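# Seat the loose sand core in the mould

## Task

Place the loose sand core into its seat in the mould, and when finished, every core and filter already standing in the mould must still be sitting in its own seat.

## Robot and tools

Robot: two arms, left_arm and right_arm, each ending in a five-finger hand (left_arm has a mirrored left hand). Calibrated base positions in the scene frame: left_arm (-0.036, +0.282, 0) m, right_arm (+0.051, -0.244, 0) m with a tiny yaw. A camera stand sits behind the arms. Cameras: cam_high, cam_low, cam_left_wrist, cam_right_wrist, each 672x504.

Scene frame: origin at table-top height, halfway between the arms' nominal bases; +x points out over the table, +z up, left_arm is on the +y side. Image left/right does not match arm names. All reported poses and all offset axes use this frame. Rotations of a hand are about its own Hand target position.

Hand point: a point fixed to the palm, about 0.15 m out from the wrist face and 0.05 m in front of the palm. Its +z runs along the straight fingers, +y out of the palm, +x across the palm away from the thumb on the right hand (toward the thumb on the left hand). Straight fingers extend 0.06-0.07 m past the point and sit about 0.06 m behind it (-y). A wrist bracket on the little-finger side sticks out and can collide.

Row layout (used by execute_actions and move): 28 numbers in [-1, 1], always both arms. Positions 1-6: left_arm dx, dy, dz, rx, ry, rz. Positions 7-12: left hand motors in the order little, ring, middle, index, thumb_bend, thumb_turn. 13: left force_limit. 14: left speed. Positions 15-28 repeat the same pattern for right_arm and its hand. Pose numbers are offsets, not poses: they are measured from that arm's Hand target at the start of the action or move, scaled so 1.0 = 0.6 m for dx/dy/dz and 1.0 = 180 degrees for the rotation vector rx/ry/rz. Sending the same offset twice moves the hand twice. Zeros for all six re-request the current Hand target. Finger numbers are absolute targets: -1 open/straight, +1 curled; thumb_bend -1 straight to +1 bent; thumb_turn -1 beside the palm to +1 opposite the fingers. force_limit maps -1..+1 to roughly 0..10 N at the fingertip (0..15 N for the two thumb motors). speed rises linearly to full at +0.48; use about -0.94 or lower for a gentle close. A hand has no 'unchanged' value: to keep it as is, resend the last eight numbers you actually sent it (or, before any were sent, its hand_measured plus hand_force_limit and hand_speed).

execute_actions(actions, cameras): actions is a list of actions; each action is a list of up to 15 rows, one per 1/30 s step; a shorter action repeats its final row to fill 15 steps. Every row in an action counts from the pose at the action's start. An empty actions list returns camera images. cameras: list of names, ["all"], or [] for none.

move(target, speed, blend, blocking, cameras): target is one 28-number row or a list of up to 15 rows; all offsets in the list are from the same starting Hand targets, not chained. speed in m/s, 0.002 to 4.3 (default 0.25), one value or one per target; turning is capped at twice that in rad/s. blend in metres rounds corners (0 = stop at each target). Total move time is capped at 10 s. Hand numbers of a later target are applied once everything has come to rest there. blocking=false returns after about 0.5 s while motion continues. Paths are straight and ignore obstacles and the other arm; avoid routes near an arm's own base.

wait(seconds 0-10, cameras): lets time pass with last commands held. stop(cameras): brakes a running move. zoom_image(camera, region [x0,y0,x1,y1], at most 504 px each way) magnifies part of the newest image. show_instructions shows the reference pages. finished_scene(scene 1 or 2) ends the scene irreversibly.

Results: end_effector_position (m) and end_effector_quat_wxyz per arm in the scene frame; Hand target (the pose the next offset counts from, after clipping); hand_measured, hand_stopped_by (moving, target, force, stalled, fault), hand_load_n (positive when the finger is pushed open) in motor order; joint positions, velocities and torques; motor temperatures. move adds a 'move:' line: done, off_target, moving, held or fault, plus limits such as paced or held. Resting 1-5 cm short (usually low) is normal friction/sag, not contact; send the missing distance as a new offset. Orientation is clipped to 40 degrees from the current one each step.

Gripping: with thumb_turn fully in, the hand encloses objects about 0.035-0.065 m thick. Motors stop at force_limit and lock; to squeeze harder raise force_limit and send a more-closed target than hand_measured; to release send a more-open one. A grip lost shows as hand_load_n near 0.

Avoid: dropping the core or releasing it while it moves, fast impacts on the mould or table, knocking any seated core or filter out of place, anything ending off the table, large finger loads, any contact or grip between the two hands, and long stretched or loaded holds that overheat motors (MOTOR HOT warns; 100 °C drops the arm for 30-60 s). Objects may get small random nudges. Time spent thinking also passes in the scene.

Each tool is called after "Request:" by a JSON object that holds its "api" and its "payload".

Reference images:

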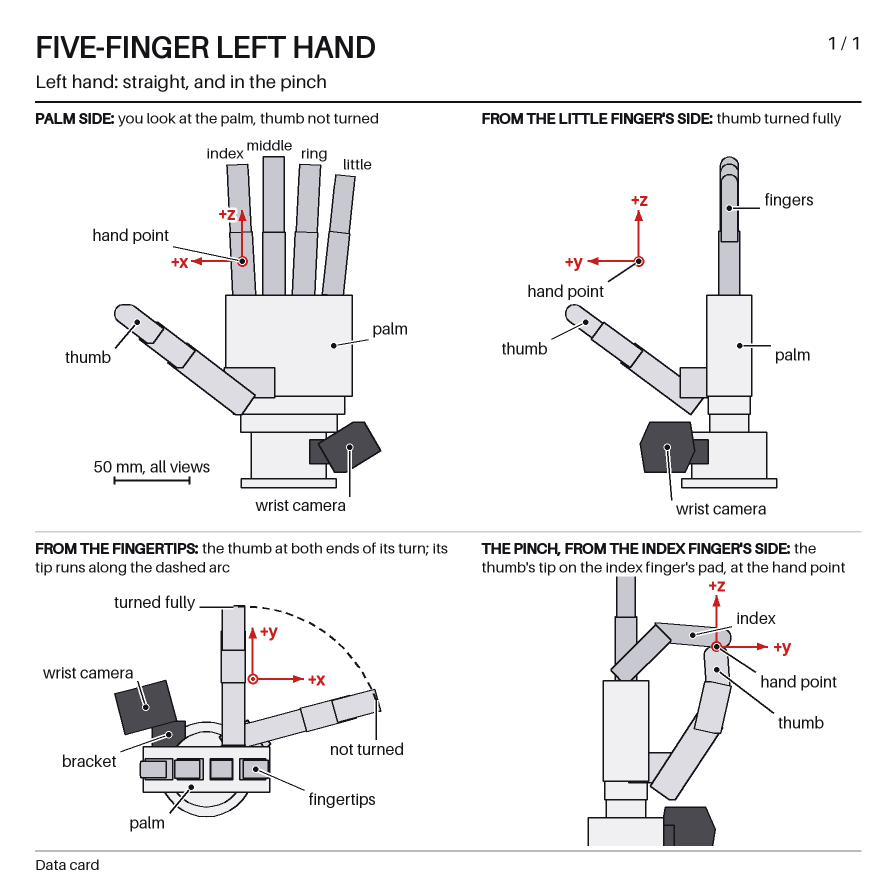

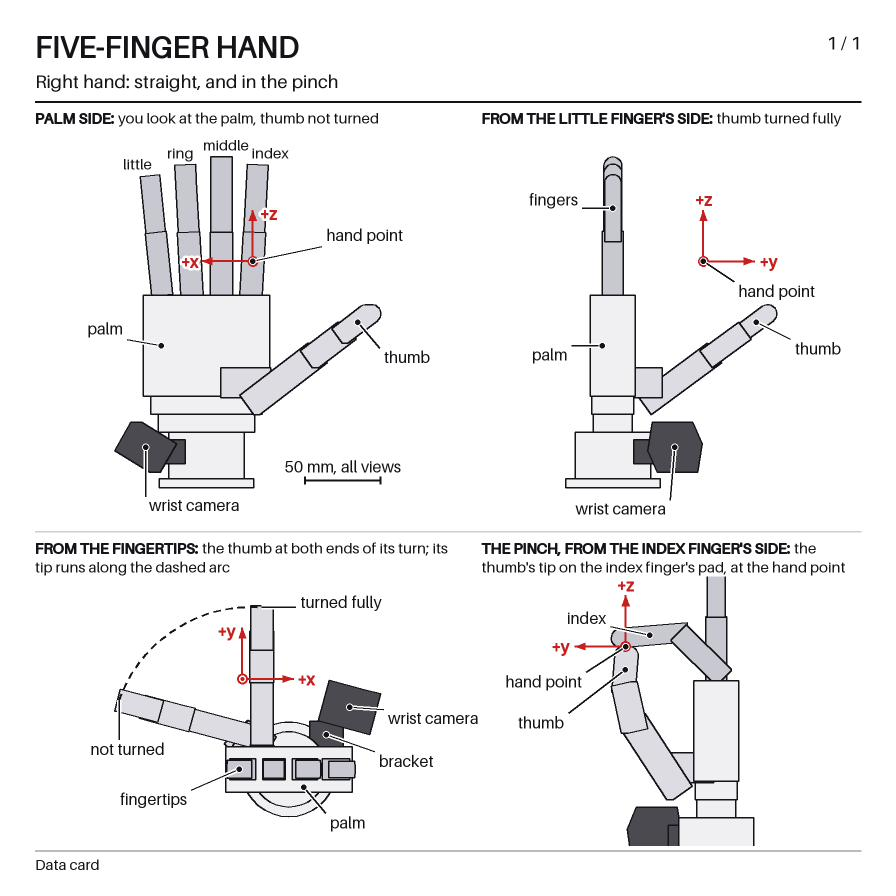

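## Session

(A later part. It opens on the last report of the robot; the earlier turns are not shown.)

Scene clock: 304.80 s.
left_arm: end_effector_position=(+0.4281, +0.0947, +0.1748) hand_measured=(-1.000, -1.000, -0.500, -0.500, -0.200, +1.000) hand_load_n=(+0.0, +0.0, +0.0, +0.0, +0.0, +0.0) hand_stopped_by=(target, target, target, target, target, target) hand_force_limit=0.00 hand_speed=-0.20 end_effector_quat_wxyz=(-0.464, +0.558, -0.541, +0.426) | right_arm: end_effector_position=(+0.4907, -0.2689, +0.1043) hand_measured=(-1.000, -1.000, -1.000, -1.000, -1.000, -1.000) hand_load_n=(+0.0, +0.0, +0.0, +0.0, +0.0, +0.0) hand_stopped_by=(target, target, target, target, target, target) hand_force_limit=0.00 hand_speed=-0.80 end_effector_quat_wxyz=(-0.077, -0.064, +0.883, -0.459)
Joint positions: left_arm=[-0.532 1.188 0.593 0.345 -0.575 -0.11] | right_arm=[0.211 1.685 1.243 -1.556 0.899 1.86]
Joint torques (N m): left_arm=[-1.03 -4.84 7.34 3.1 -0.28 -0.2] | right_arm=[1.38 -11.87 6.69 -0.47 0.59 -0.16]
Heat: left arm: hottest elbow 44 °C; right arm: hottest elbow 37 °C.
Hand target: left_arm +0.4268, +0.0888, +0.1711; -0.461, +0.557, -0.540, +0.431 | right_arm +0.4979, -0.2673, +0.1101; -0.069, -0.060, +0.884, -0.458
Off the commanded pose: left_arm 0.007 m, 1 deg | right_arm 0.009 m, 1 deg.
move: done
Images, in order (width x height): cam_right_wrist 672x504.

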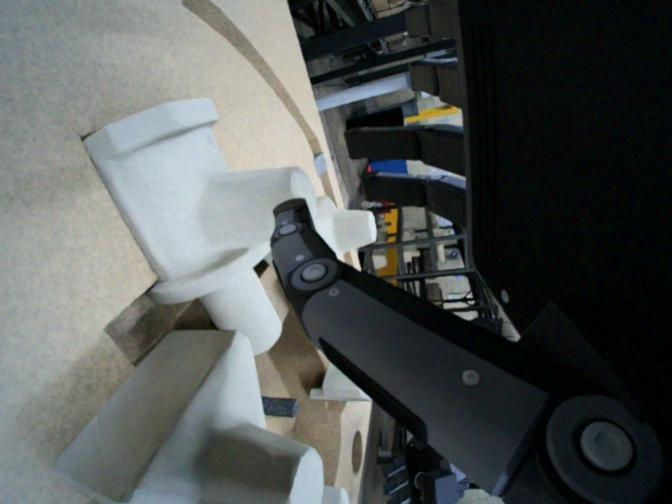

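Request:
{"api": "move", "payload": {"target": [[0,0,-0.028,0,0,0,-1,-1,-0.5,-0.5,-0.2,1,0,-0.2,0,0,0,0,0,0,-1,-1,-1,-1,-1,-1,0,-0.8],[0.017,0.001,-0.028,0,0,0,-1,-1,-0.5,-0.5,-0.2,1,0,-0.2,0,0,0,0,0,0,-1,-1,-1,-1,-1,-1,0,-0.8]], "speed": 0.08, "blend": 0.002, "cameras": ["cam_right_wrist"]}}

Scene clock: 307.13 s.
left_arm: end_effector_position=(+0.4319, +0.0901, +0.1527) hand_measured=(-1.000, -1.000, -0.500, -0.500, -0.200, +1.000) hand_load_n=(+0.0, +0.0, +0.0, +0.0, +0.0, +0.0) hand_stopped_by=(target, target, target, target, target, target) hand_force_limit=0.00 hand_speed=-0.20 end_effector_quat_wxyz=(-0.460, +0.556, -0.546, +0.426) | right_arm: end_effector_position=(+0.4907, -0.2689, +0.1043) hand_measured=(-1.000, -1.000, -1.000, -1.000, -1.000, -1.000) hand_load_n=(+0.0, +0.0, +0.0, +0.0, +0.0, +0.0) hand_stopped_by=(target, target, target, target, target, target) hand_force_limit=0.00 hand_speed=-0.80 end_effector_quat_wxyz=(-0.077, -0.064, +0.883, -0.459)
Joint positions: left_arm=[-0.532 1.25 0.577 0.416 -0.563 -0.11] | right_arm=[0.211 1.685 1.243 -1.556 0.899 1.86]
Joint torques (N m): left_arm=[0.79 -5.19 7.98 2.97 -0.11 -0.11] | right_arm=[1.38 -11.87 6.68 -0.49 0.58 -0.16]
Heat: left arm: hottest elbow 43 °C; right arm: hottest elbow 37 °C.
Hand target: left_arm +0.4369, +0.0895, +0.1542; -0.461, +0.557, -0.540, +0.431 | right_arm +0.4979, -0.2673, +0.1101; -0.069, -0.060, +0.884, -0.458
Off the commanded pose: left_arm 0.005 m, 1 deg | right_arm 0.009 m, 1 deg.
move: done
Images, in order (width x height): cam_right_wrist 672x504.

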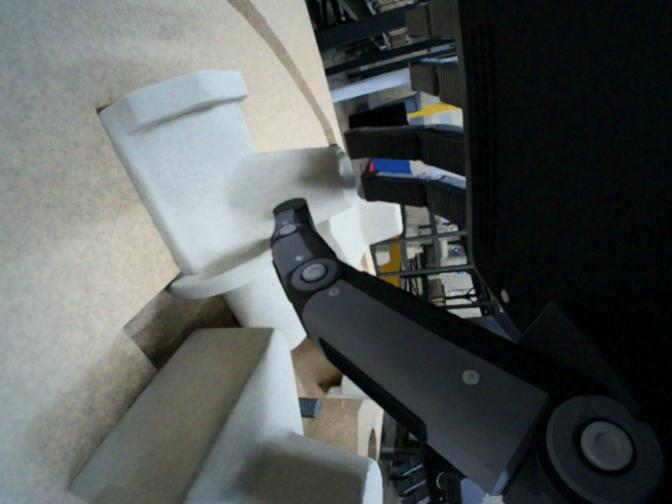

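Request:
{"api": "move", "payload": {"target": [0.013,0.010,0.009,0,0,0,-1,-1,-0.5,-0.5,-0.2,1,0,-0.2,0,0,0,0,0,0,-1,-1,-1,-1,-1,-1,0,-0.8], "speed": 0.05, "cameras": ["cam_right_wrist"]}}

Request:
{"api": "zoom_image", "payload": {"camera": "cam_right_wrist", "region": [200, 100, 440, 300]}}

Scene clock: 309.30 s.
left_arm: end_effector_position=(+0.4349, +0.0946, +0.1522) hand_measured=(-1.000, -1.000, -0.500, -0.500, -0.200, +1.000) hand_load_n=(+0.0, +0.0, -0.5, +0.0, +0.0, +0.0) hand_stopped_by=(target, target, target, target, target, target) hand_force_limit=0.00 hand_speed=-0.20 end_effector_quat_wxyz=(-0.456, +0.557, -0.547, +0.427) | right_arm: end_effector_position=(+0.4907, -0.2689, +0.1043) hand_measured=(-1.000, -1.000, -1.000, -1.000, -1.000, -1.000) hand_load_n=(+0.0, +0.0, +0.0, +0.0, +0.0, -0.5) hand_stopped_by=(target, target, target, target, target, target) hand_force_limit=0.00 hand_speed=-0.80 end_effector_quat_wxyz=(-0.077, -0.064, +0.883, -0.459)
Joint positions: left_arm=[-0.512 1.25 0.577 0.416 -0.538 -0.11] | right_arm=[0.211 1.685 1.243 -1.556 0.899 1.86]
Joint torques (N m): left_arm=[0.44 -5.71 9.11 2.35 -0.07 -0.01] | right_arm=[1.38 -11.87 6.68 -0.47 0.59 -0.16]
Heat: left arm: hottest elbow 42 °C; right arm: hottest elbow 37 °C.
Hand target: left_arm +0.4447, +0.0955, +0.1596; -0.460, +0.557, -0.540, +0.431 | right_arm +0.4979, -0.2673, +0.1101; -0.069, -0.060, +0.884, -0.458
Off the commanded pose: left_arm 0.012 m, 1 deg | right_arm 0.009 m, 1 deg.
move: off_target (left_arm)
Images, in order (width x height): cam_right_wrist 672x504.

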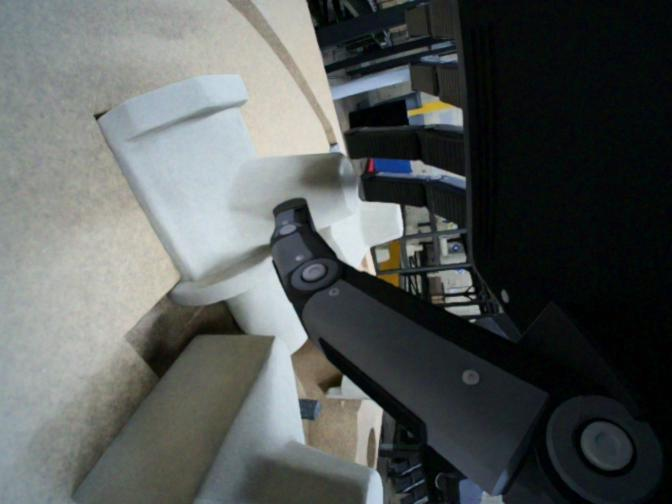

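Scaled by 2.100 from the camera's 672x504 image, which has a finer 960x720 frame.

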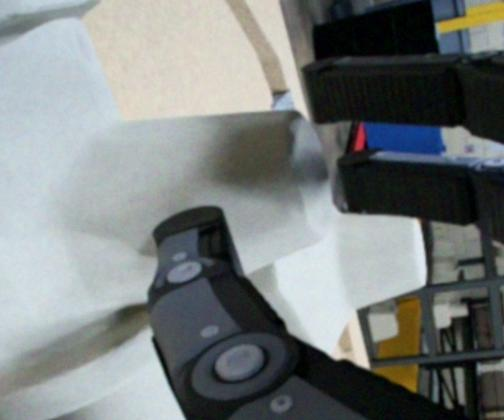

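Request:
{"api": "move", "payload": {"target": [0.007,0.0,0.009,0,0,0,-1,-1,-0.5,-0.5,-0.2,1,0,-0.2,0,0,0,0,0,0,-1,-1,-1,-1,-1,-1,0,-0.8], "speed": 0.05, "cameras": ["cam_right_wrist"]}}

Scene clock: 311.43 s.
left_arm: end_effector_position=(+0.4357, +0.0959, +0.1521) hand_measured=(-1.000, -1.000, -0.500, -0.500, -0.200, +1.000) hand_load_n=(+0.0, -0.5, +0.0, +0.0, +0.0, +0.0) hand_stopped_by=(target, target, target, target, target, target) hand_force_limit=0.00 hand_speed=-0.20 end_effector_quat_wxyz=(-0.456, +0.557, -0.547, +0.428) | right_arm: end_effector_position=(+0.4907, -0.2689, +0.1043) hand_measured=(-1.000, -1.000, -1.000, -1.000, -1.000, -1.000) hand_load_n=(+0.0, +0.0, +0.0, +0.0, +0.0, +0.0) hand_stopped_by=(target, target, target, target, target, target) hand_force_limit=0.00 hand_speed=-0.80 end_effector_quat_wxyz=(-0.077, -0.064, +0.883, -0.459)
Joint positions: left_arm=[-0.507 1.25 0.577 0.416 -0.532 -0.11] | right_arm=[0.211 1.685 1.243 -1.556 0.899 1.86]
Joint torques (N m): left_arm=[0.97 -5.36 10.22 1.76 -0.05 0.01] | right_arm=[1.32 -11.87 6.67 -0.47 0.59 -0.16]
Heat: left arm: hottest elbow 42 °C; right arm: hottest elbow 37 °C.
Hand target: left_arm +0.4489, +0.0955, +0.1650; -0.461, +0.557, -0.540, +0.431 | right_arm +0.4979, -0.2673, +0.1101; -0.069, -0.060, +0.884, -0.458
Off the commanded pose: left_arm 0.018 m, 1 deg | right_arm 0.009 m, 1 deg.
move: off_target (left_arm)
Images, in order (width x height): cam_right_wrist 672x504.

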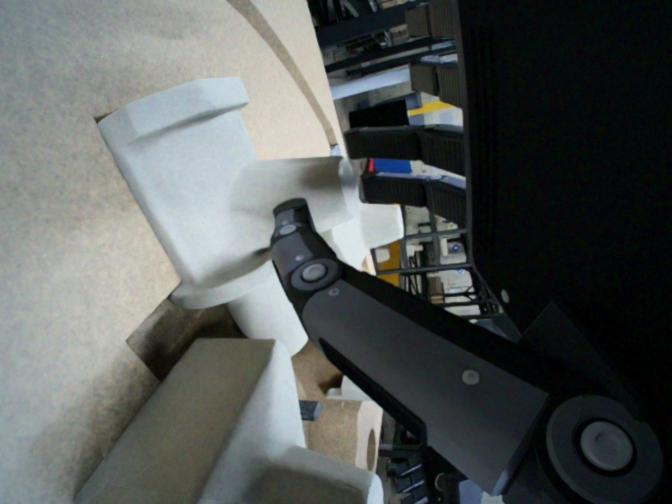

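Request:
{"api": "move", "payload": {"target": [0.003,0.0,0.012,0,0,0,-1,-1,-0.5,-0.5,-0.2,1,0,-0.2,0,0,0,0,0,0,-1,-1,-1,-1,-1,-1,0,-0.8], "speed": 0.05, "cameras": ["cam_right_wrist"]}}

Scene clock: 313.60 s.
left_arm: end_effector_position=(+0.4356, +0.0967, +0.1505) hand_measured=(-1.000, -1.000, -0.500, -0.500, -0.200, +1.000) hand_load_n=(+0.0, +0.0, +0.0, +0.0, +0.0, +0.0) hand_stopped_by=(target, target, target, target, target, target) hand_force_limit=0.00 hand_speed=-0.20 end_effector_quat_wxyz=(-0.454, +0.558, -0.551, +0.423) | right_arm: end_effector_position=(+0.4907, -0.2689, +0.1043) hand_measured=(-1.000, -1.000, -1.000, -1.000, -1.000, -1.000) hand_load_n=(+0.0, +0.0, +0.0, +0.0, +0.0, -0.5) hand_stopped_by=(target, target, target, target, target, target) hand_force_limit=0.00 hand_speed=-0.80 end_effector_quat_wxyz=(-0.077, -0.064, +0.883, -0.459)
Joint positions: left_arm=[-0.504 1.25 0.582 0.398 -0.53 -0.11] | right_arm=[0.211 1.685 1.243 -1.556 0.899 1.86]
Joint torques (N m): left_arm=[1.44 -6.53 11.08 1.57 -0.05 0.02] | right_arm=[1.38 -11.87 6.68 -0.47 0.58 -0.16]
Heat: left arm: hottest elbow 41 °C; right arm: hottest elbow 37 °C.
Hand target: left_arm +0.4508, +0.0955, +0.1723; -0.461, +0.557, -0.540, +0.431 | right_arm +0.4979, -0.2673, +0.1101; -0.069, -0.060, +0.884, -0.458
Off the commanded pose: left_arm 0.026 m, 2 deg | right_arm 0.009 m, 1 deg.
move: off_target (left_arm)
Images, in order (width x height): cam_right_wrist 672x504.

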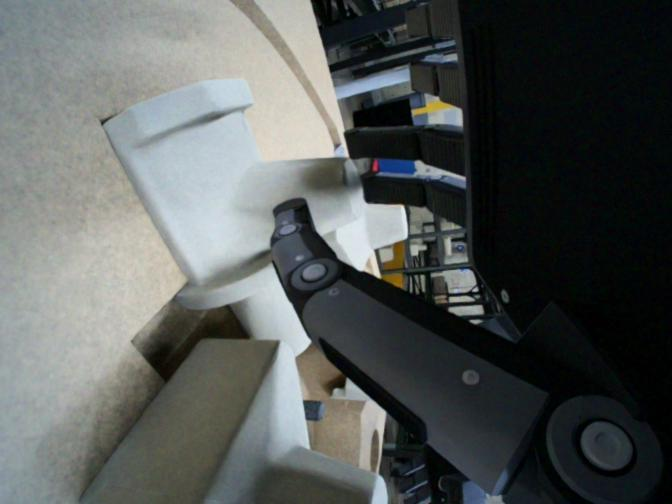

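Request:
{"api": "move", "payload": {"target": [0.003,0.0,0.02,0,0,0,-1,-1,-0.5,-0.5,-0.2,1,0,-0.2,0,0,0,0,0,0,-1,-1,-1,-1,-1,-1,0,-0.8], "speed": 0.08}}

Scene clock: 316.20 s.
left_arm: end_effector_position=(+0.4379, +0.0963, +0.1621) hand_measured=(-1.000, -1.000, -0.500, -0.500, -0.200, +1.000) hand_load_n=(+0.0, +0.0, +0.0, +0.0, +0.0, +0.0) hand_stopped_by=(target, target, target, target, target, target) hand_force_limit=0.00 hand_speed=-0.20 end_effector_quat_wxyz=(-0.454, +0.559, -0.551, +0.423) | right_arm: end_effector_position=(+0.4907, -0.2689, +0.1043) hand_measured=(-1.000, -1.000, -1.000, -1.000, -1.000, -1.000) hand_load_n=(+0.0, +0.0, +0.0, +0.0, +0.0, +0.0) hand_stopped_by=(target, target, target, target, target, target) hand_force_limit=0.00 hand_speed=-0.80 end_effector_quat_wxyz=(-0.077, -0.064, +0.883, -0.459)
Joint positions: left_arm=[-0.502 1.231 0.604 0.357 -0.528 -0.11] | right_arm=[0.211 1.685 1.243 -1.556 0.899 1.86]
Joint torques (N m): left_arm=[0.56 -5.95 11.23 1.42 -0.12 0.01] | right_arm=[1.38 -11.87 6.68 -0.47 0.58 -0.16]
Heat: left arm: hottest elbow 41 °C; right arm: hottest elbow 37 °C.
Hand target: left_arm +0.4527, +0.0955, +0.1843; -0.461, +0.557, -0.540, +0.431 | right_arm +0.4979, -0.2673, +0.1101; -0.069, -0.060, +0.884, -0.458
Off the commanded pose: left_arm 0.027 m, 2 deg | right_arm 0.009 m, 1 deg.
move: off_target (left_arm)

Request:
{"api": "move", "payload": {"target": [0.0,0.0,-0.02,0,0,0,-1,-1,-0.5,-0.5,-0.2,1,0,-0.2,0,0,0,0,0,0,-1,-1,-1,-1,-1,-1,0,-0.8], "speed": 0.05, "cameras": ["cam_right_wrist"]}}

Scene clock: 318.13 s.
left_arm: end_effector_position=(+0.4386, +0.0958, +0.1595) hand_measured=(-1.000, -1.000, -0.500, -0.500, -0.200, +1.000) hand_load_n=(+0.0, +0.0, +0.0, +0.0, +0.0, +0.0) hand_stopped_by=(target, target, target, target, target, target) hand_force_limit=0.00 hand_speed=-0.20 end_effector_quat_wxyz=(-0.453, +0.559, -0.552, +0.422) | right_arm: end_effector_position=(+0.4907, -0.2689, +0.1043) hand_measured=(-1.000, -1.000, -1.000, -1.000, -1.000, -1.000) hand_load_n=(+0.0, +0.0, +0.0, +0.0, +0.0, +0.0) hand_stopped_by=(target, target, target, target, target, target) hand_force_limit=0.00 hand_speed=-0.80 end_effector_quat_wxyz=(-0.077, -0.064, +0.883, -0.459)
Joint positions: left_arm=[-0.502 1.238 0.604 0.362 -0.527 -0.11] | right_arm=[0.211 1.685 1.243 -1.556 0.899 1.86]
Joint torques (N m): left_arm=[0.97 -5.25 9.84 2.96 -0.1 0.01] | right_arm=[1.38 -11.81 6.69 -0.47 0.58 -0.16]
Heat: left arm: hottest elbow 41 °C; right arm: hottest elbow 37 °C.
Hand target: left_arm +0.4526, +0.0953, +0.1724; -0.460, +0.557, -0.540, +0.431 | right_arm +0.4979, -0.2673, +0.1101; -0.069, -0.060, +0.884, -0.458
Off the commanded pose: left_arm 0.019 m, 2 deg | right_arm 0.009 m, 1 deg.
move: off_target (left_arm)
Images, in order (width x height): cam_right_wrist 672x504.

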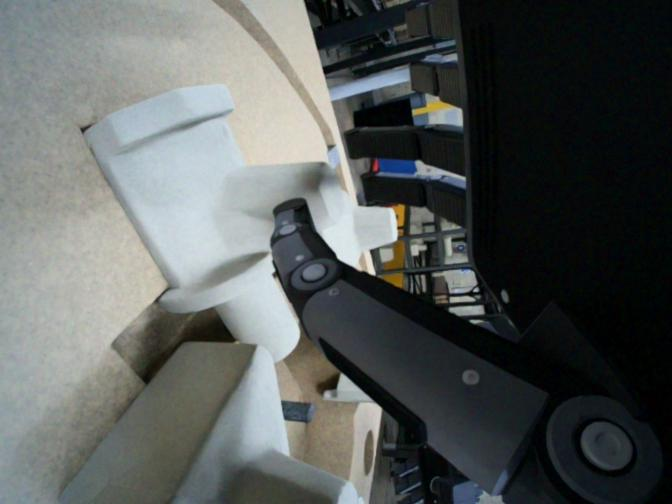

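Request:
{"api": "execute_actions", "payload": {"actions": [[[0,0,0,0,0,0,-1,-1,0.2,0.2,0.2,1,-0.6,-0.88,0,0,0,0,0,0,-1,-1,-1,-1,-1,-1,0,-0.8]],[],[],[],[],[],[]], "cameras": ["cam_right_wrist"]}}

Scene clock: 320.47 s.
left_arm: end_effector_position=(+0.4395, +0.0961, +0.1599) hand_measured=(-1.000, -1.000, -0.178, -0.146, -0.018, +1.000) hand_load_n=(+0.0, +0.0, +0.0, +4.5, +3.5, +0.0) hand_stopped_by=(target, target, force, force, force, target) hand_force_limit=-0.60 hand_speed=-0.88 end_effector_quat_wxyz=(-0.454, +0.559, -0.550, +0.423) | right_arm: end_effector_position=(+0.4907, -0.2689, +0.1043) hand_measured=(-1.000, -1.000, -1.000, -1.000, -1.000, -1.000) hand_load_n=(+0.0, +0.0, +0.0, +0.0, +0.0, -0.5) hand_stopped_by=(target, target, target, target, target, target) hand_force_limit=0.00 hand_speed=-0.80 end_effector_quat_wxyz=(-0.077, -0.064, +0.883, -0.459)
Joint positions: left_arm=[-0.5 1.24 0.604 0.367 -0.526 -0.11] | right_arm=[0.211 1.685 1.243 -1.556 0.899 1.86]
Joint torques (N m): left_arm=[0.32 -5.25 9.81 2.82 -0.16 -0.02] | right_arm=[1.38 -11.87 6.68 -0.47 0.58 -0.16]
Heat: left arm: hottest elbow 40 °C; right arm: hottest elbow 37 °C.
Hand target: left_arm +0.4526, +0.0954, +0.1722; -0.460, +0.557, -0.540, +0.431 | right_arm +0.4979, -0.2673, +0.1101; -0.069, -0.060, +0.884, -0.458
Off the commanded pose: left_arm 0.018 m, 2 deg | right_arm 0.009 m, 1 deg.
Images, in order (width x height): cam_right_wrist 672x504.

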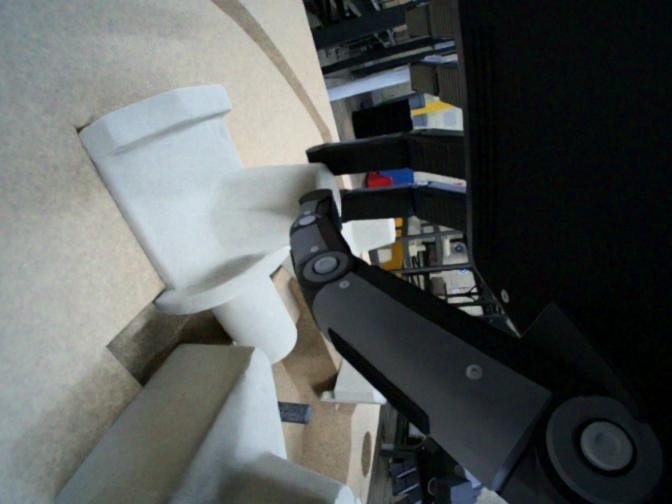

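Firm grip.

Request:
{"api": "execute_actions", "payload": {"actions": [[[0,0,0,0,0,0,-1,-1,0.4,0.4,0.4,1,0.7,-0.9,0,0,0,0,0,0,-1,-1,-1,-1,-1,-1,0,-0.8]],[],[],[]]}}

Scene clock: 323.53 s.
left_arm: end_effector_position=(+0.4400, +0.0962, +0.1601) hand_measured=(-1.000, -1.000, -0.154, -0.130, -0.006, +1.000) hand_load_n=(+0.0, -0.5, +8.5, +8.0, +12.0, +0.5) hand_stopped_by=(target, target, force, force, force, target) hand_force_limit=0.70 hand_speed=-0.90 end_effector_quat_wxyz=(-0.454, +0.559, -0.550, +0.424) | right_arm: end_effector_position=(+0.4907, -0.2689, +0.1043) hand_measured=(-1.000, -1.000, -1.000, -1.000, -1.000, -1.000) hand_load_n=(+0.0, +0.0, +0.0, +0.0, +0.0, -0.5) hand_stopped_by=(target, target, target, target, target, target) hand_force_limit=0.00 hand_speed=-0.80 end_effector_quat_wxyz=(-0.077, -0.064, +0.883, -0.459)
Joint positions: left_arm=[-0.5 1.241 0.604 0.37 -0.525 -0.11] | right_arm=[0.211 1.685 1.243 -1.556 0.899 1.86]
Joint torques (N m): left_arm=[0.79 -5.48 9.89 2.73 -0.17 -0.01] | right_arm=[1.44 -11.81 6.68 -0.49 0.58 -0.16]
Heat: left arm: hottest elbow 40 °C; right arm: hottest elbow 37 °C.
Hand target: left_arm +0.4526, +0.0954, +0.1724; -0.461, +0.557, -0.540, +0.431 | right_arm +0.4979, -0.2673, +0.1101; -0.069, -0.060, +0.884, -0.458
Off the commanded pose: left_arm 0.017 m, 2 deg | right_arm 0.009 m, 1 deg.

Request:
{"api": "move", "payload": {"target": [0.009,-0.001,0.068,0.002,-0.022,0,-1,-1,0.4,0.4,0.4,1,0.7,-0.9,0,0,0,0,0,0,-1,-1,-1,-1,-1,-1,0,-0.8], "speed": 0.06, "cameras": ["cam_right_wrist"]}}

Request:
{"api": "zoom_image", "payload": {"camera": "cam_right_wrist", "region": [0, 60, 340, 360]}}

Scene clock: 329.87 s.
left_arm: end_effector_position=(+0.4398, +0.0979, +0.1617) hand_measured=(-1.000, -1.000, -0.154, -0.130, -0.006, +1.000) hand_load_n=(+0.0, +0.0, +7.5, +7.0, +14.5, +1.0) hand_stopped_by=(target, target, force, force, force, target) hand_force_limit=0.70 hand_speed=-0.90 end_effector_quat_wxyz=(-0.460, +0.552, -0.554, +0.420) | right_arm: end_effector_position=(+0.4907, -0.2689, +0.1043) hand_measured=(-1.000, -1.000, -1.000, -1.000, -1.000, -1.000) hand_load_n=(+0.5, +0.0, +0.0, +0.0, +0.0, +0.0) hand_stopped_by=(target, target, target, target, target, target) hand_force_limit=0.00 hand_speed=-0.80 end_effector_quat_wxyz=(-0.077, -0.064, +0.883, -0.459)
Joint positions: left_arm=[-0.5 1.236 0.604 0.37 -0.527 -0.088] | right_arm=[0.211 1.685 1.243 -1.556 0.899 1.86]
Joint torques (N m): left_arm=[0.38 -9.05 11.74 2.66 -0.66 0.19] | right_arm=[1.38 -11.87 6.68 -0.47 0.58 -0.16]
Heat: left arm: hottest elbow 39 °C; right arm: hottest elbow 37 °C.
Hand target: left_arm +0.4580, +0.0948, +0.2131; -0.481, +0.540, -0.525, +0.449 | right_arm +0.4979, -0.2673, +0.1101; -0.069, -0.060, +0.884, -0.458
Off the commanded pose: left_arm 0.055 m, 5 deg | right_arm 0.009 m, 1 deg.
move: off_target (left_arm)
Images, in order (width x height): cam_right_wrist 672x504.

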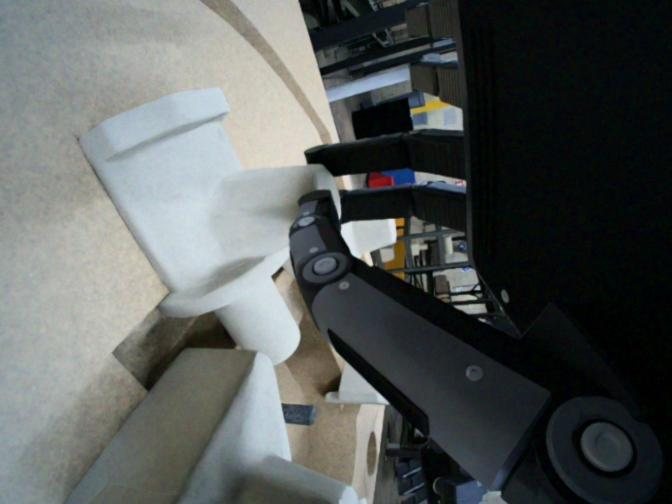

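Scaled by 1.482 from the camera's 672x504 image, which has a finer 960x720 frame.

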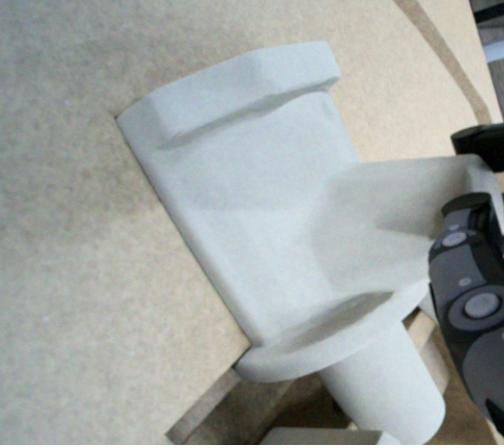

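Request:
{"api": "move", "payload": {"target": [0.0,0.003,-0.04,0.0166,0.001,-0.003,-1,-1,0.4,0.4,0.4,1,0.7,-0.9,0,0,0,0,0,0,-1,-1,-1,-1,-1,-1,0,-0.8], "speed": 0.06, "cameras": ["cam_right_wrist"]}}

Request:
{"api": "zoom_image", "payload": {"camera": "cam_right_wrist", "region": [0, 60, 340, 360]}}

Scene clock: 332.63 s.
left_arm: end_effector_position=(+0.4432, +0.0974, +0.1600) hand_measured=(-1.000, -1.000, -0.154, -0.130, -0.006, +1.000) hand_load_n=(+0.0, +0.0, +6.0, +7.0, +8.5, +2.5) hand_stopped_by=(target, target, force, force, force, target) hand_force_limit=0.70 hand_speed=-0.90 end_effector_quat_wxyz=(-0.471, +0.536, -0.563, +0.416) | right_arm: end_effector_position=(+0.4907, -0.2689, +0.1043) hand_measured=(-1.000, -1.000, -1.000, -1.000, -1.000, -1.000) hand_load_n=(+0.0, +0.0, +0.0, +0.0, +0.0, +0.0) hand_stopped_by=(target, target, target, target, target, target) hand_force_limit=0.00 hand_speed=-0.80 end_effector_quat_wxyz=(-0.077, -0.064, +0.883, -0.459)
Joint positions: left_arm=[-0.502 1.255 0.604 0.406 -0.526 -0.038] | right_arm=[0.211 1.685 1.243 -1.556 0.899 1.86]
Joint torques (N m): left_arm=[0.26 -7 9.77 4.08 -0.7 0.21] | right_arm=[1.38 -11.81 6.68 -0.47 0.58 -0.16]
Heat: left arm: hottest elbow 39 °C; right arm: hottest elbow 37 °C.
Hand target: left_arm +0.4580, +0.0967, +0.1889; -0.492, +0.526, -0.540, +0.436 | right_arm +0.4979, -0.2673, +0.1101; -0.069, -0.060, +0.884, -0.458
Off the commanded pose: left_arm 0.033 m, 4 deg | right_arm 0.009 m, 1 deg.
move: off_target (left_arm)
Images, in order (width x height): cam_right_wrist 672x504.

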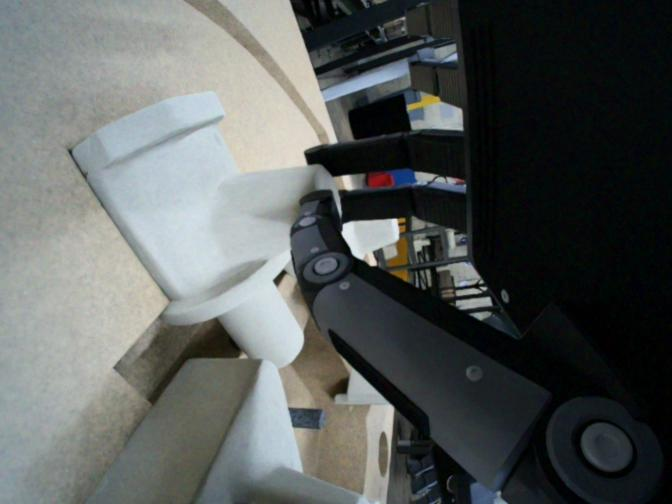

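Scaled by 1.482 from the camera's 672x504 image, which has a finer 960x720 frame.

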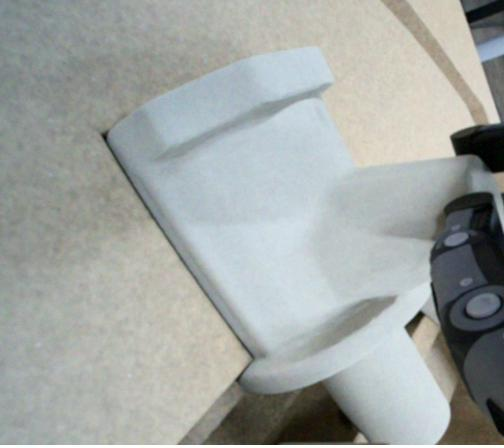

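Request:
{"api": "execute_actions", "payload": {"actions": [], "cameras": ["cam_high","cam_low"]}}

Request:
{"api": "zoom_image", "payload": {"camera": "cam_high", "region": [290, 220, 390, 310]}}

Request:
{"api": "zoom_image", "payload": {"camera": "cam_low", "region": [355, 240, 425, 305]}}

Scene clock: 335.47 s.
left_arm: end_effector_position=(+0.4432, +0.0974, +0.1600) hand_measured=(-1.000, -1.000, -0.154, -0.130, -0.006, +1.000) hand_load_n=(+0.0, +0.0, +6.0, +7.5, +9.0, +2.5) hand_stopped_by=(target, target, force, force, force, target) hand_force_limit=0.70 hand_speed=-0.90 end_effector_quat_wxyz=(-0.471, +0.536, -0.563, +0.416) | right_arm: end_effector_position=(+0.4907, -0.2689, +0.1043) hand_measured=(-1.000, -1.000, -1.000, -1.000, -1.000, -1.000) hand_load_n=(+0.0, +0.0, +0.0, +0.0, +0.0, +0.0) hand_stopped_by=(target, target, target, target, target, target) hand_force_limit=0.00 hand_speed=-0.80 end_effector_quat_wxyz=(-0.077, -0.064, +0.883, -0.459)
Joint positions: left_arm=[-0.502 1.255 0.604 0.406 -0.526 -0.038] | right_arm=[0.211 1.685 1.243 -1.556 0.899 1.86]
Joint velocities: within noise
Joint torques (N m): left_arm=[0.15 -6.95 9.58 4.03 -0.7 0.19] | right_arm=[1.38 -11.81 6.68 -0.47 0.58 -0.16]
Motor temperatures (°C): left_arm=[22 27 39 23 24 23] | right_arm=[20 28 37 19 22 22]
Heat: left arm: hottest elbow 39 °C; right arm: hottest elbow 37 °C.
Hand target: left_arm +0.4580, +0.0966, +0.1889; -0.492, +0.526, -0.540, +0.436 | right_arm +0.4979, -0.2673, +0.1101; -0.069, -0.060, +0.884, -0.458
Off the commanded pose: left_arm 0.033 m, 4 deg | right_arm 0.009 m, 1 deg.
Images, in order (width x height): cam_high 672x504, cam_low 672x504.

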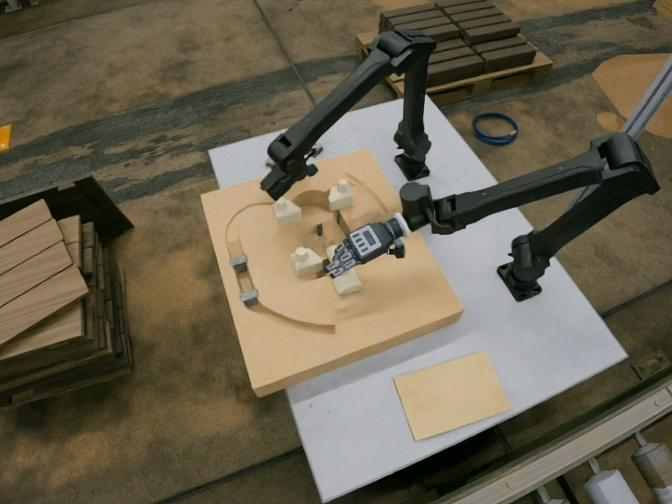

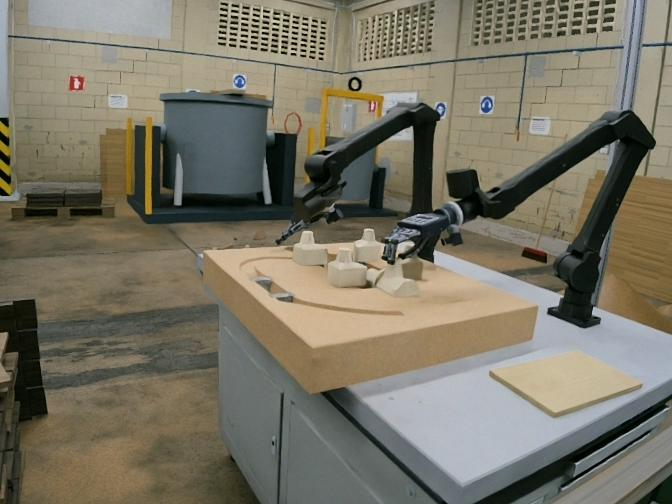

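Scaled by 5.040.

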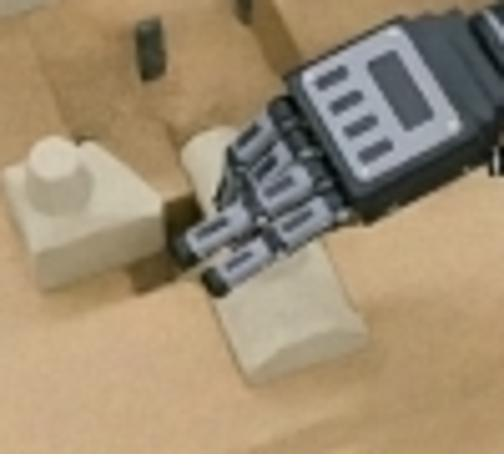

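Scaled by 7.200.

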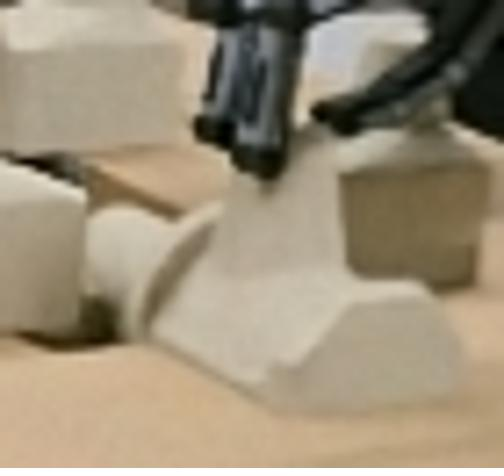

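Request:
{"api": "move", "payload": {"target": [0.002,0.0,0.03,0,0,0.02,-1,-1,0.4,0.4,0.4,1,0.7,-0.9,0,0,0,0,0,0,-1,-1,-1,-1,-1,-1,0,-0.8], "speed": 0.06, "cameras": ["cam_right_wrist","cam_high"]}}

Request:
{"api": "zoom_image", "payload": {"camera": "cam_right_wrist", "region": [40, 100, 340, 400]}}

Request:
{"api": "zoom_image", "payload": {"camera": "cam_high", "region": [290, 220, 390, 310]}}

Scene clock: 340.80 s.
left_arm: end_effector_position=(+0.4403, +0.0987, +0.1613) hand_measured=(-1.000, -1.000, -0.154, -0.130, -0.006, +1.000) hand_load_n=(+0.0, +0.0, +7.5, +6.0, +14.0, -2.0) hand_stopped_by=(target, target, force, force, force, target) hand_force_limit=0.70 hand_speed=-0.90 end_effector_quat_wxyz=(-0.487, +0.544, -0.554, +0.400) | right_arm: end_effector_position=(+0.4907, -0.2689, +0.1043) hand_measured=(-1.000, -1.000, -1.000, -1.000, -1.000, -1.000) hand_load_n=(+0.0, +0.0, +0.0, +0.0, +0.0, +0.0) hand_stopped_by=(target, target, target, target, target, target) hand_force_limit=0.00 hand_speed=-0.80 end_effector_quat_wxyz=(-0.077, -0.064, +0.883, -0.459)
Joint positions: left_arm=[-0.53 1.255 0.609 0.393 -0.602 -0.038] | right_arm=[0.211 1.685 1.243 -1.556 0.899 1.86]
Joint torques (N m): left_arm=[0.03 -9.05 12.08 1.98 -1.27 0.03] | right_arm=[1.38 -11.87 6.68 -0.47 0.58 -0.16]
Heat: left arm: hottest elbow 39 °C; right arm: hottest elbow 37 °C.
Hand target: left_arm +0.4592, +0.0967, +0.2070; -0.505, +0.543, -0.523, +0.420 | right_arm +0.4979, -0.2673, +0.1101; -0.069, -0.060, +0.884, -0.458
Off the commanded pose: left_arm 0.049 m, 5 deg | right_arm 0.009 m, 1 deg.
move: off_target (left_arm)
Images, in order (width x height): cam_high 672x504, cam_right_wrist 672x504.

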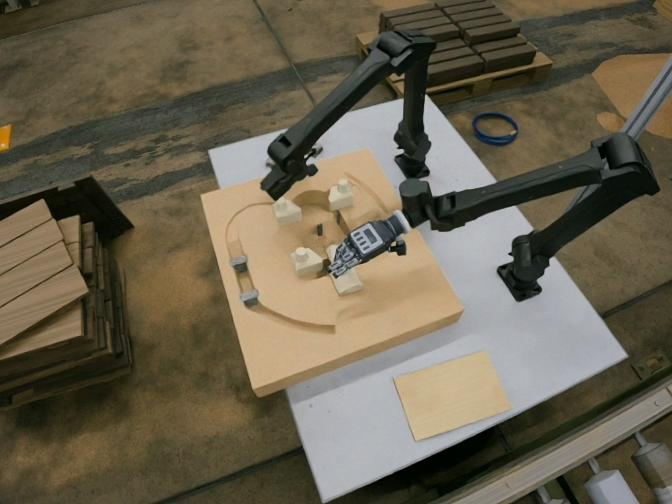

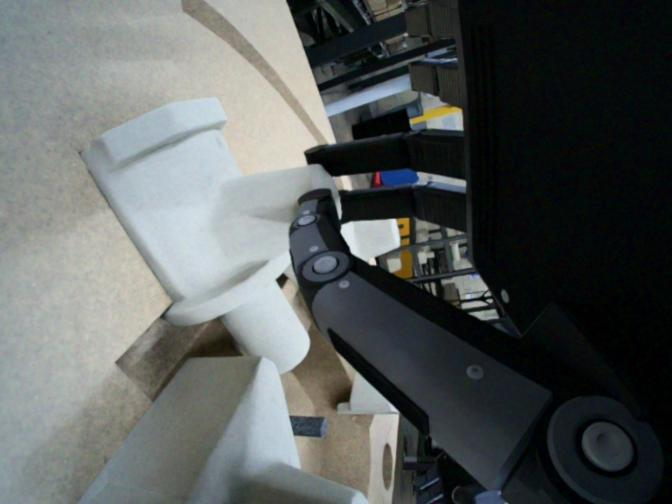

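Scaled by 1.680 from the camera's 672x504 image, which has a finer 960x720 frame.

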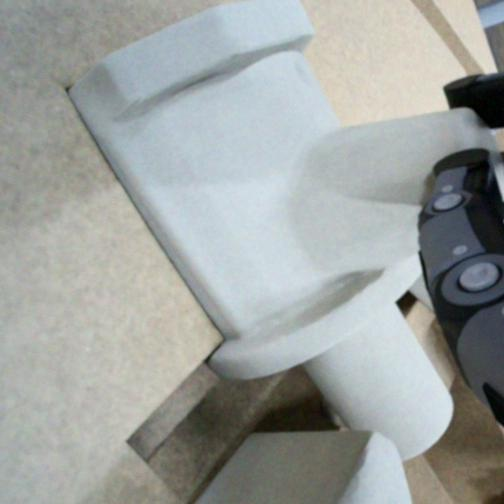

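Scaled by 5.040.

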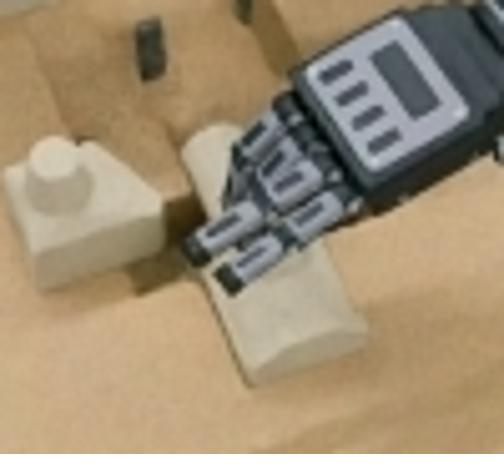

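Request:
{"api": "move", "payload": {"target": [0.0,0.0,-0.035,0,0,0.0,-1,-1,0.4,0.4,0.4,1,0.7,-0.9,0,0,0,0,0,0,-1,-1,-1,-1,-1,-1,0,-0.8], "speed": 0.06, "cameras": ["cam_right_wrist","cam_high"]}}

Request:
{"api": "zoom_image", "payload": {"camera": "cam_right_wrist", "region": [40, 100, 340, 400]}}

Request:
{"api": "zoom_image", "payload": {"camera": "cam_high", "region": [290, 220, 390, 310]}}

Scene clock: 344.13 s.
left_arm: end_effector_position=(+0.4431, +0.0969, +0.1595) hand_measured=(-1.000, -1.000, -0.154, -0.130, -0.006, +1.000) hand_load_n=(+0.0, +0.0, +6.5, +6.0, +8.5, -2.0) hand_stopped_by=(target, target, force, force, force, target) hand_force_limit=0.70 hand_speed=-0.90 end_effector_quat_wxyz=(-0.489, +0.544, -0.551, +0.403) | right_arm: end_effector_position=(+0.4907, -0.2689, +0.1043) hand_measured=(-1.000, -1.000, -1.000, -1.000, -1.000, -1.000) hand_load_n=(+0.0, +0.0, +0.0, +0.0, +0.0, +0.0) hand_stopped_by=(target, target, target, target, target, target) hand_force_limit=0.00 hand_speed=-0.80 end_effector_quat_wxyz=(-0.077, -0.064, +0.883, -0.459)
Joint positions: left_arm=[-0.532 1.271 0.609 0.419 -0.607 -0.038] | right_arm=[0.211 1.685 1.243 -1.556 0.899 1.86]
Joint torques (N m): left_arm=[0.32 -6.36 10.07 3.86 -1.01 0.01] | right_arm=[1.38 -11.87 6.68 -0.47 0.58 -0.16]
Heat: left arm: hottest elbow 39 °C; right arm: hottest elbow 37 °C.
Hand target: left_arm +0.4592, +0.0967, +0.1860; -0.505, +0.543, -0.523, +0.420 | right_arm +0.4979, -0.2673, +0.1101; -0.069, -0.060, +0.884, -0.458
Off the commanded pose: left_arm 0.031 m, 4 deg | right_arm 0.009 m, 1 deg.
move: off_target (left_arm)
Images, in order (width x height): cam_high 672x504, cam_right_wrist 672x504.

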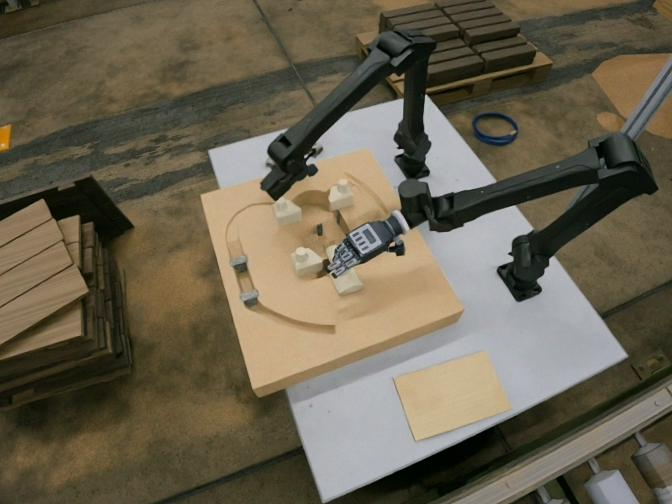

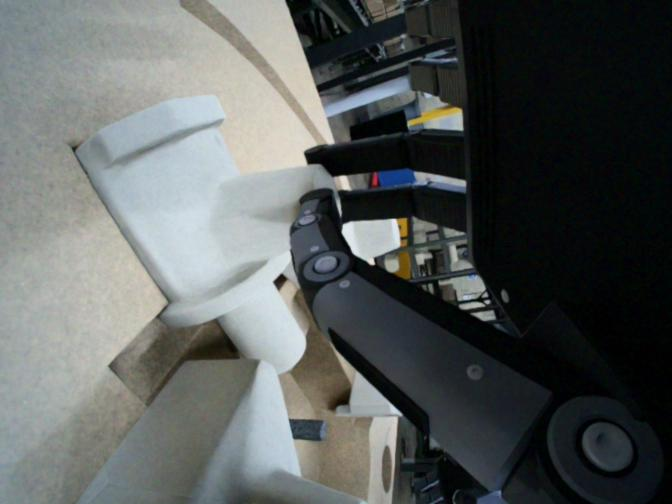

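Scaled by 1.680 from the camera's 672x504 image, which has a finer 960x720 frame.

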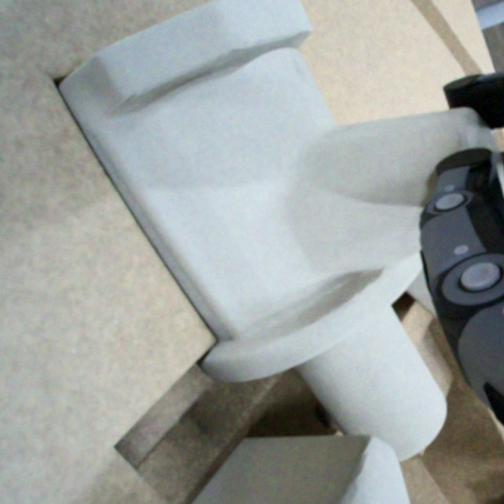

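Scaled by 5.040.

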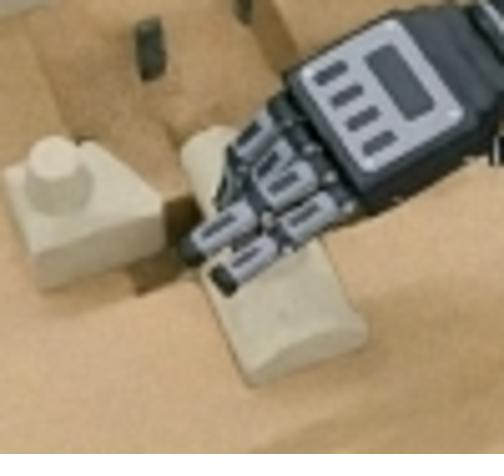

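Request:
{"api": "move", "payload": {"target": [[0.0,0.002,0.035,0,0,0.0,-1,-1,0.4,0.4,0.4,1,0.7,-0.9,0,0,0,0,0,0,-1,-1,-1,-1,-1,-1,0,-0.8],[0.0,0.008,0.0,0,0,0.0,-1,-1,0.4,0.4,0.4,1,0.7,-0.9,0,0,0,0,0,0,-1,-1,-1,-1,-1,-1,0,-0.8]], "speed": 0.06, "cameras": ["cam_right_wrist","cam_high"]}}

Request:
{"api": "zoom_image", "payload": {"camera": "cam_right_wrist", "region": [40, 100, 340, 400]}}

Request:
{"api": "zoom_image", "payload": {"camera": "cam_high", "region": [290, 220, 390, 310]}}

Scene clock: 350.60 s.
left_arm: end_effector_position=(+0.4426, +0.0961, +0.1593) hand_measured=(-1.000, -1.000, -0.154, -0.130, -0.006, +1.000) hand_load_n=(+0.0, +0.0, +6.5, +6.0, +9.0, -1.0) hand_stopped_by=(target, target, force, force, force, target) hand_force_limit=0.70 hand_speed=-0.90 end_effector_quat_wxyz=(-0.487, +0.543, -0.552, +0.403) | right_arm: end_effector_position=(+0.4907, -0.2689, +0.1043) hand_measured=(-1.000, -1.000, -1.000, -1.000, -1.000, -1.000) hand_load_n=(+0.0, +0.0, +0.0, +0.0, +0.0, +0.0) hand_stopped_by=(target, target, target, target, target, target) hand_force_limit=0.00 hand_speed=-0.80 end_effector_quat_wxyz=(-0.077, -0.064, +0.883, -0.459)
Joint positions: left_arm=[-0.532 1.27 0.609 0.416 -0.602 -0.038] | right_arm=[0.211 1.685 1.243 -1.556 0.899 1.86]
Joint torques (N m): left_arm=[1.44 -6.48 9.43 4.05 -0.77 0.04] | right_arm=[1.38 -11.87 6.68 -0.47 0.59 -0.16]
Heat: left arm: hottest elbow 38 °C; right arm: hottest elbow 37 °C.
Hand target: left_arm +0.4591, +0.1013, +0.1859; -0.505, +0.543, -0.523, +0.420 | right_arm +0.4979, -0.2673, +0.1101; -0.069, -0.060, +0.884, -0.458
Off the commanded pose: left_arm 0.032 m, 4 deg | right_arm 0.009 m, 1 deg.
move: off_target (left_arm)
Images, in order (width x height): cam_high 672x504, cam_right_wrist 672x504.

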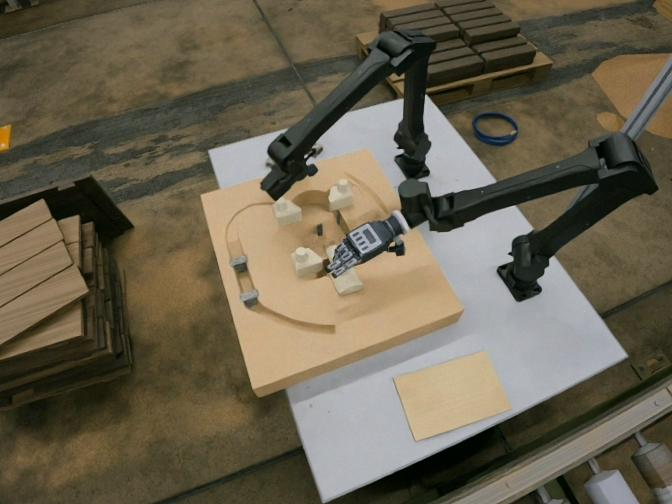

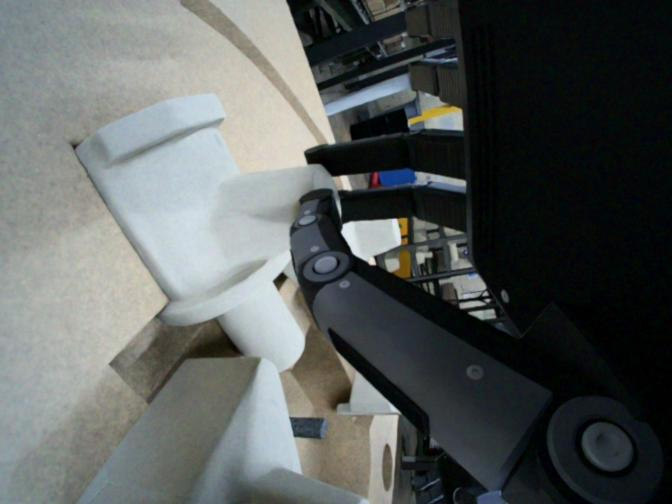

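Scaled by 1.680 from the camera's 672x504 image, which has a finer 960x720 frame.

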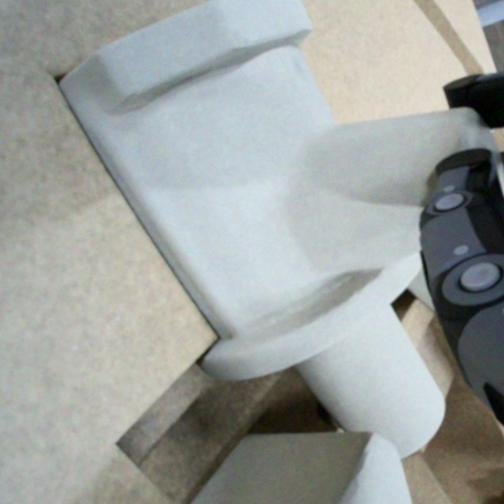

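Scaled by 5.040.

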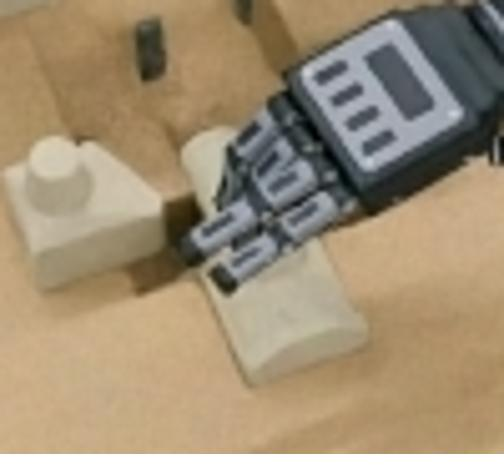

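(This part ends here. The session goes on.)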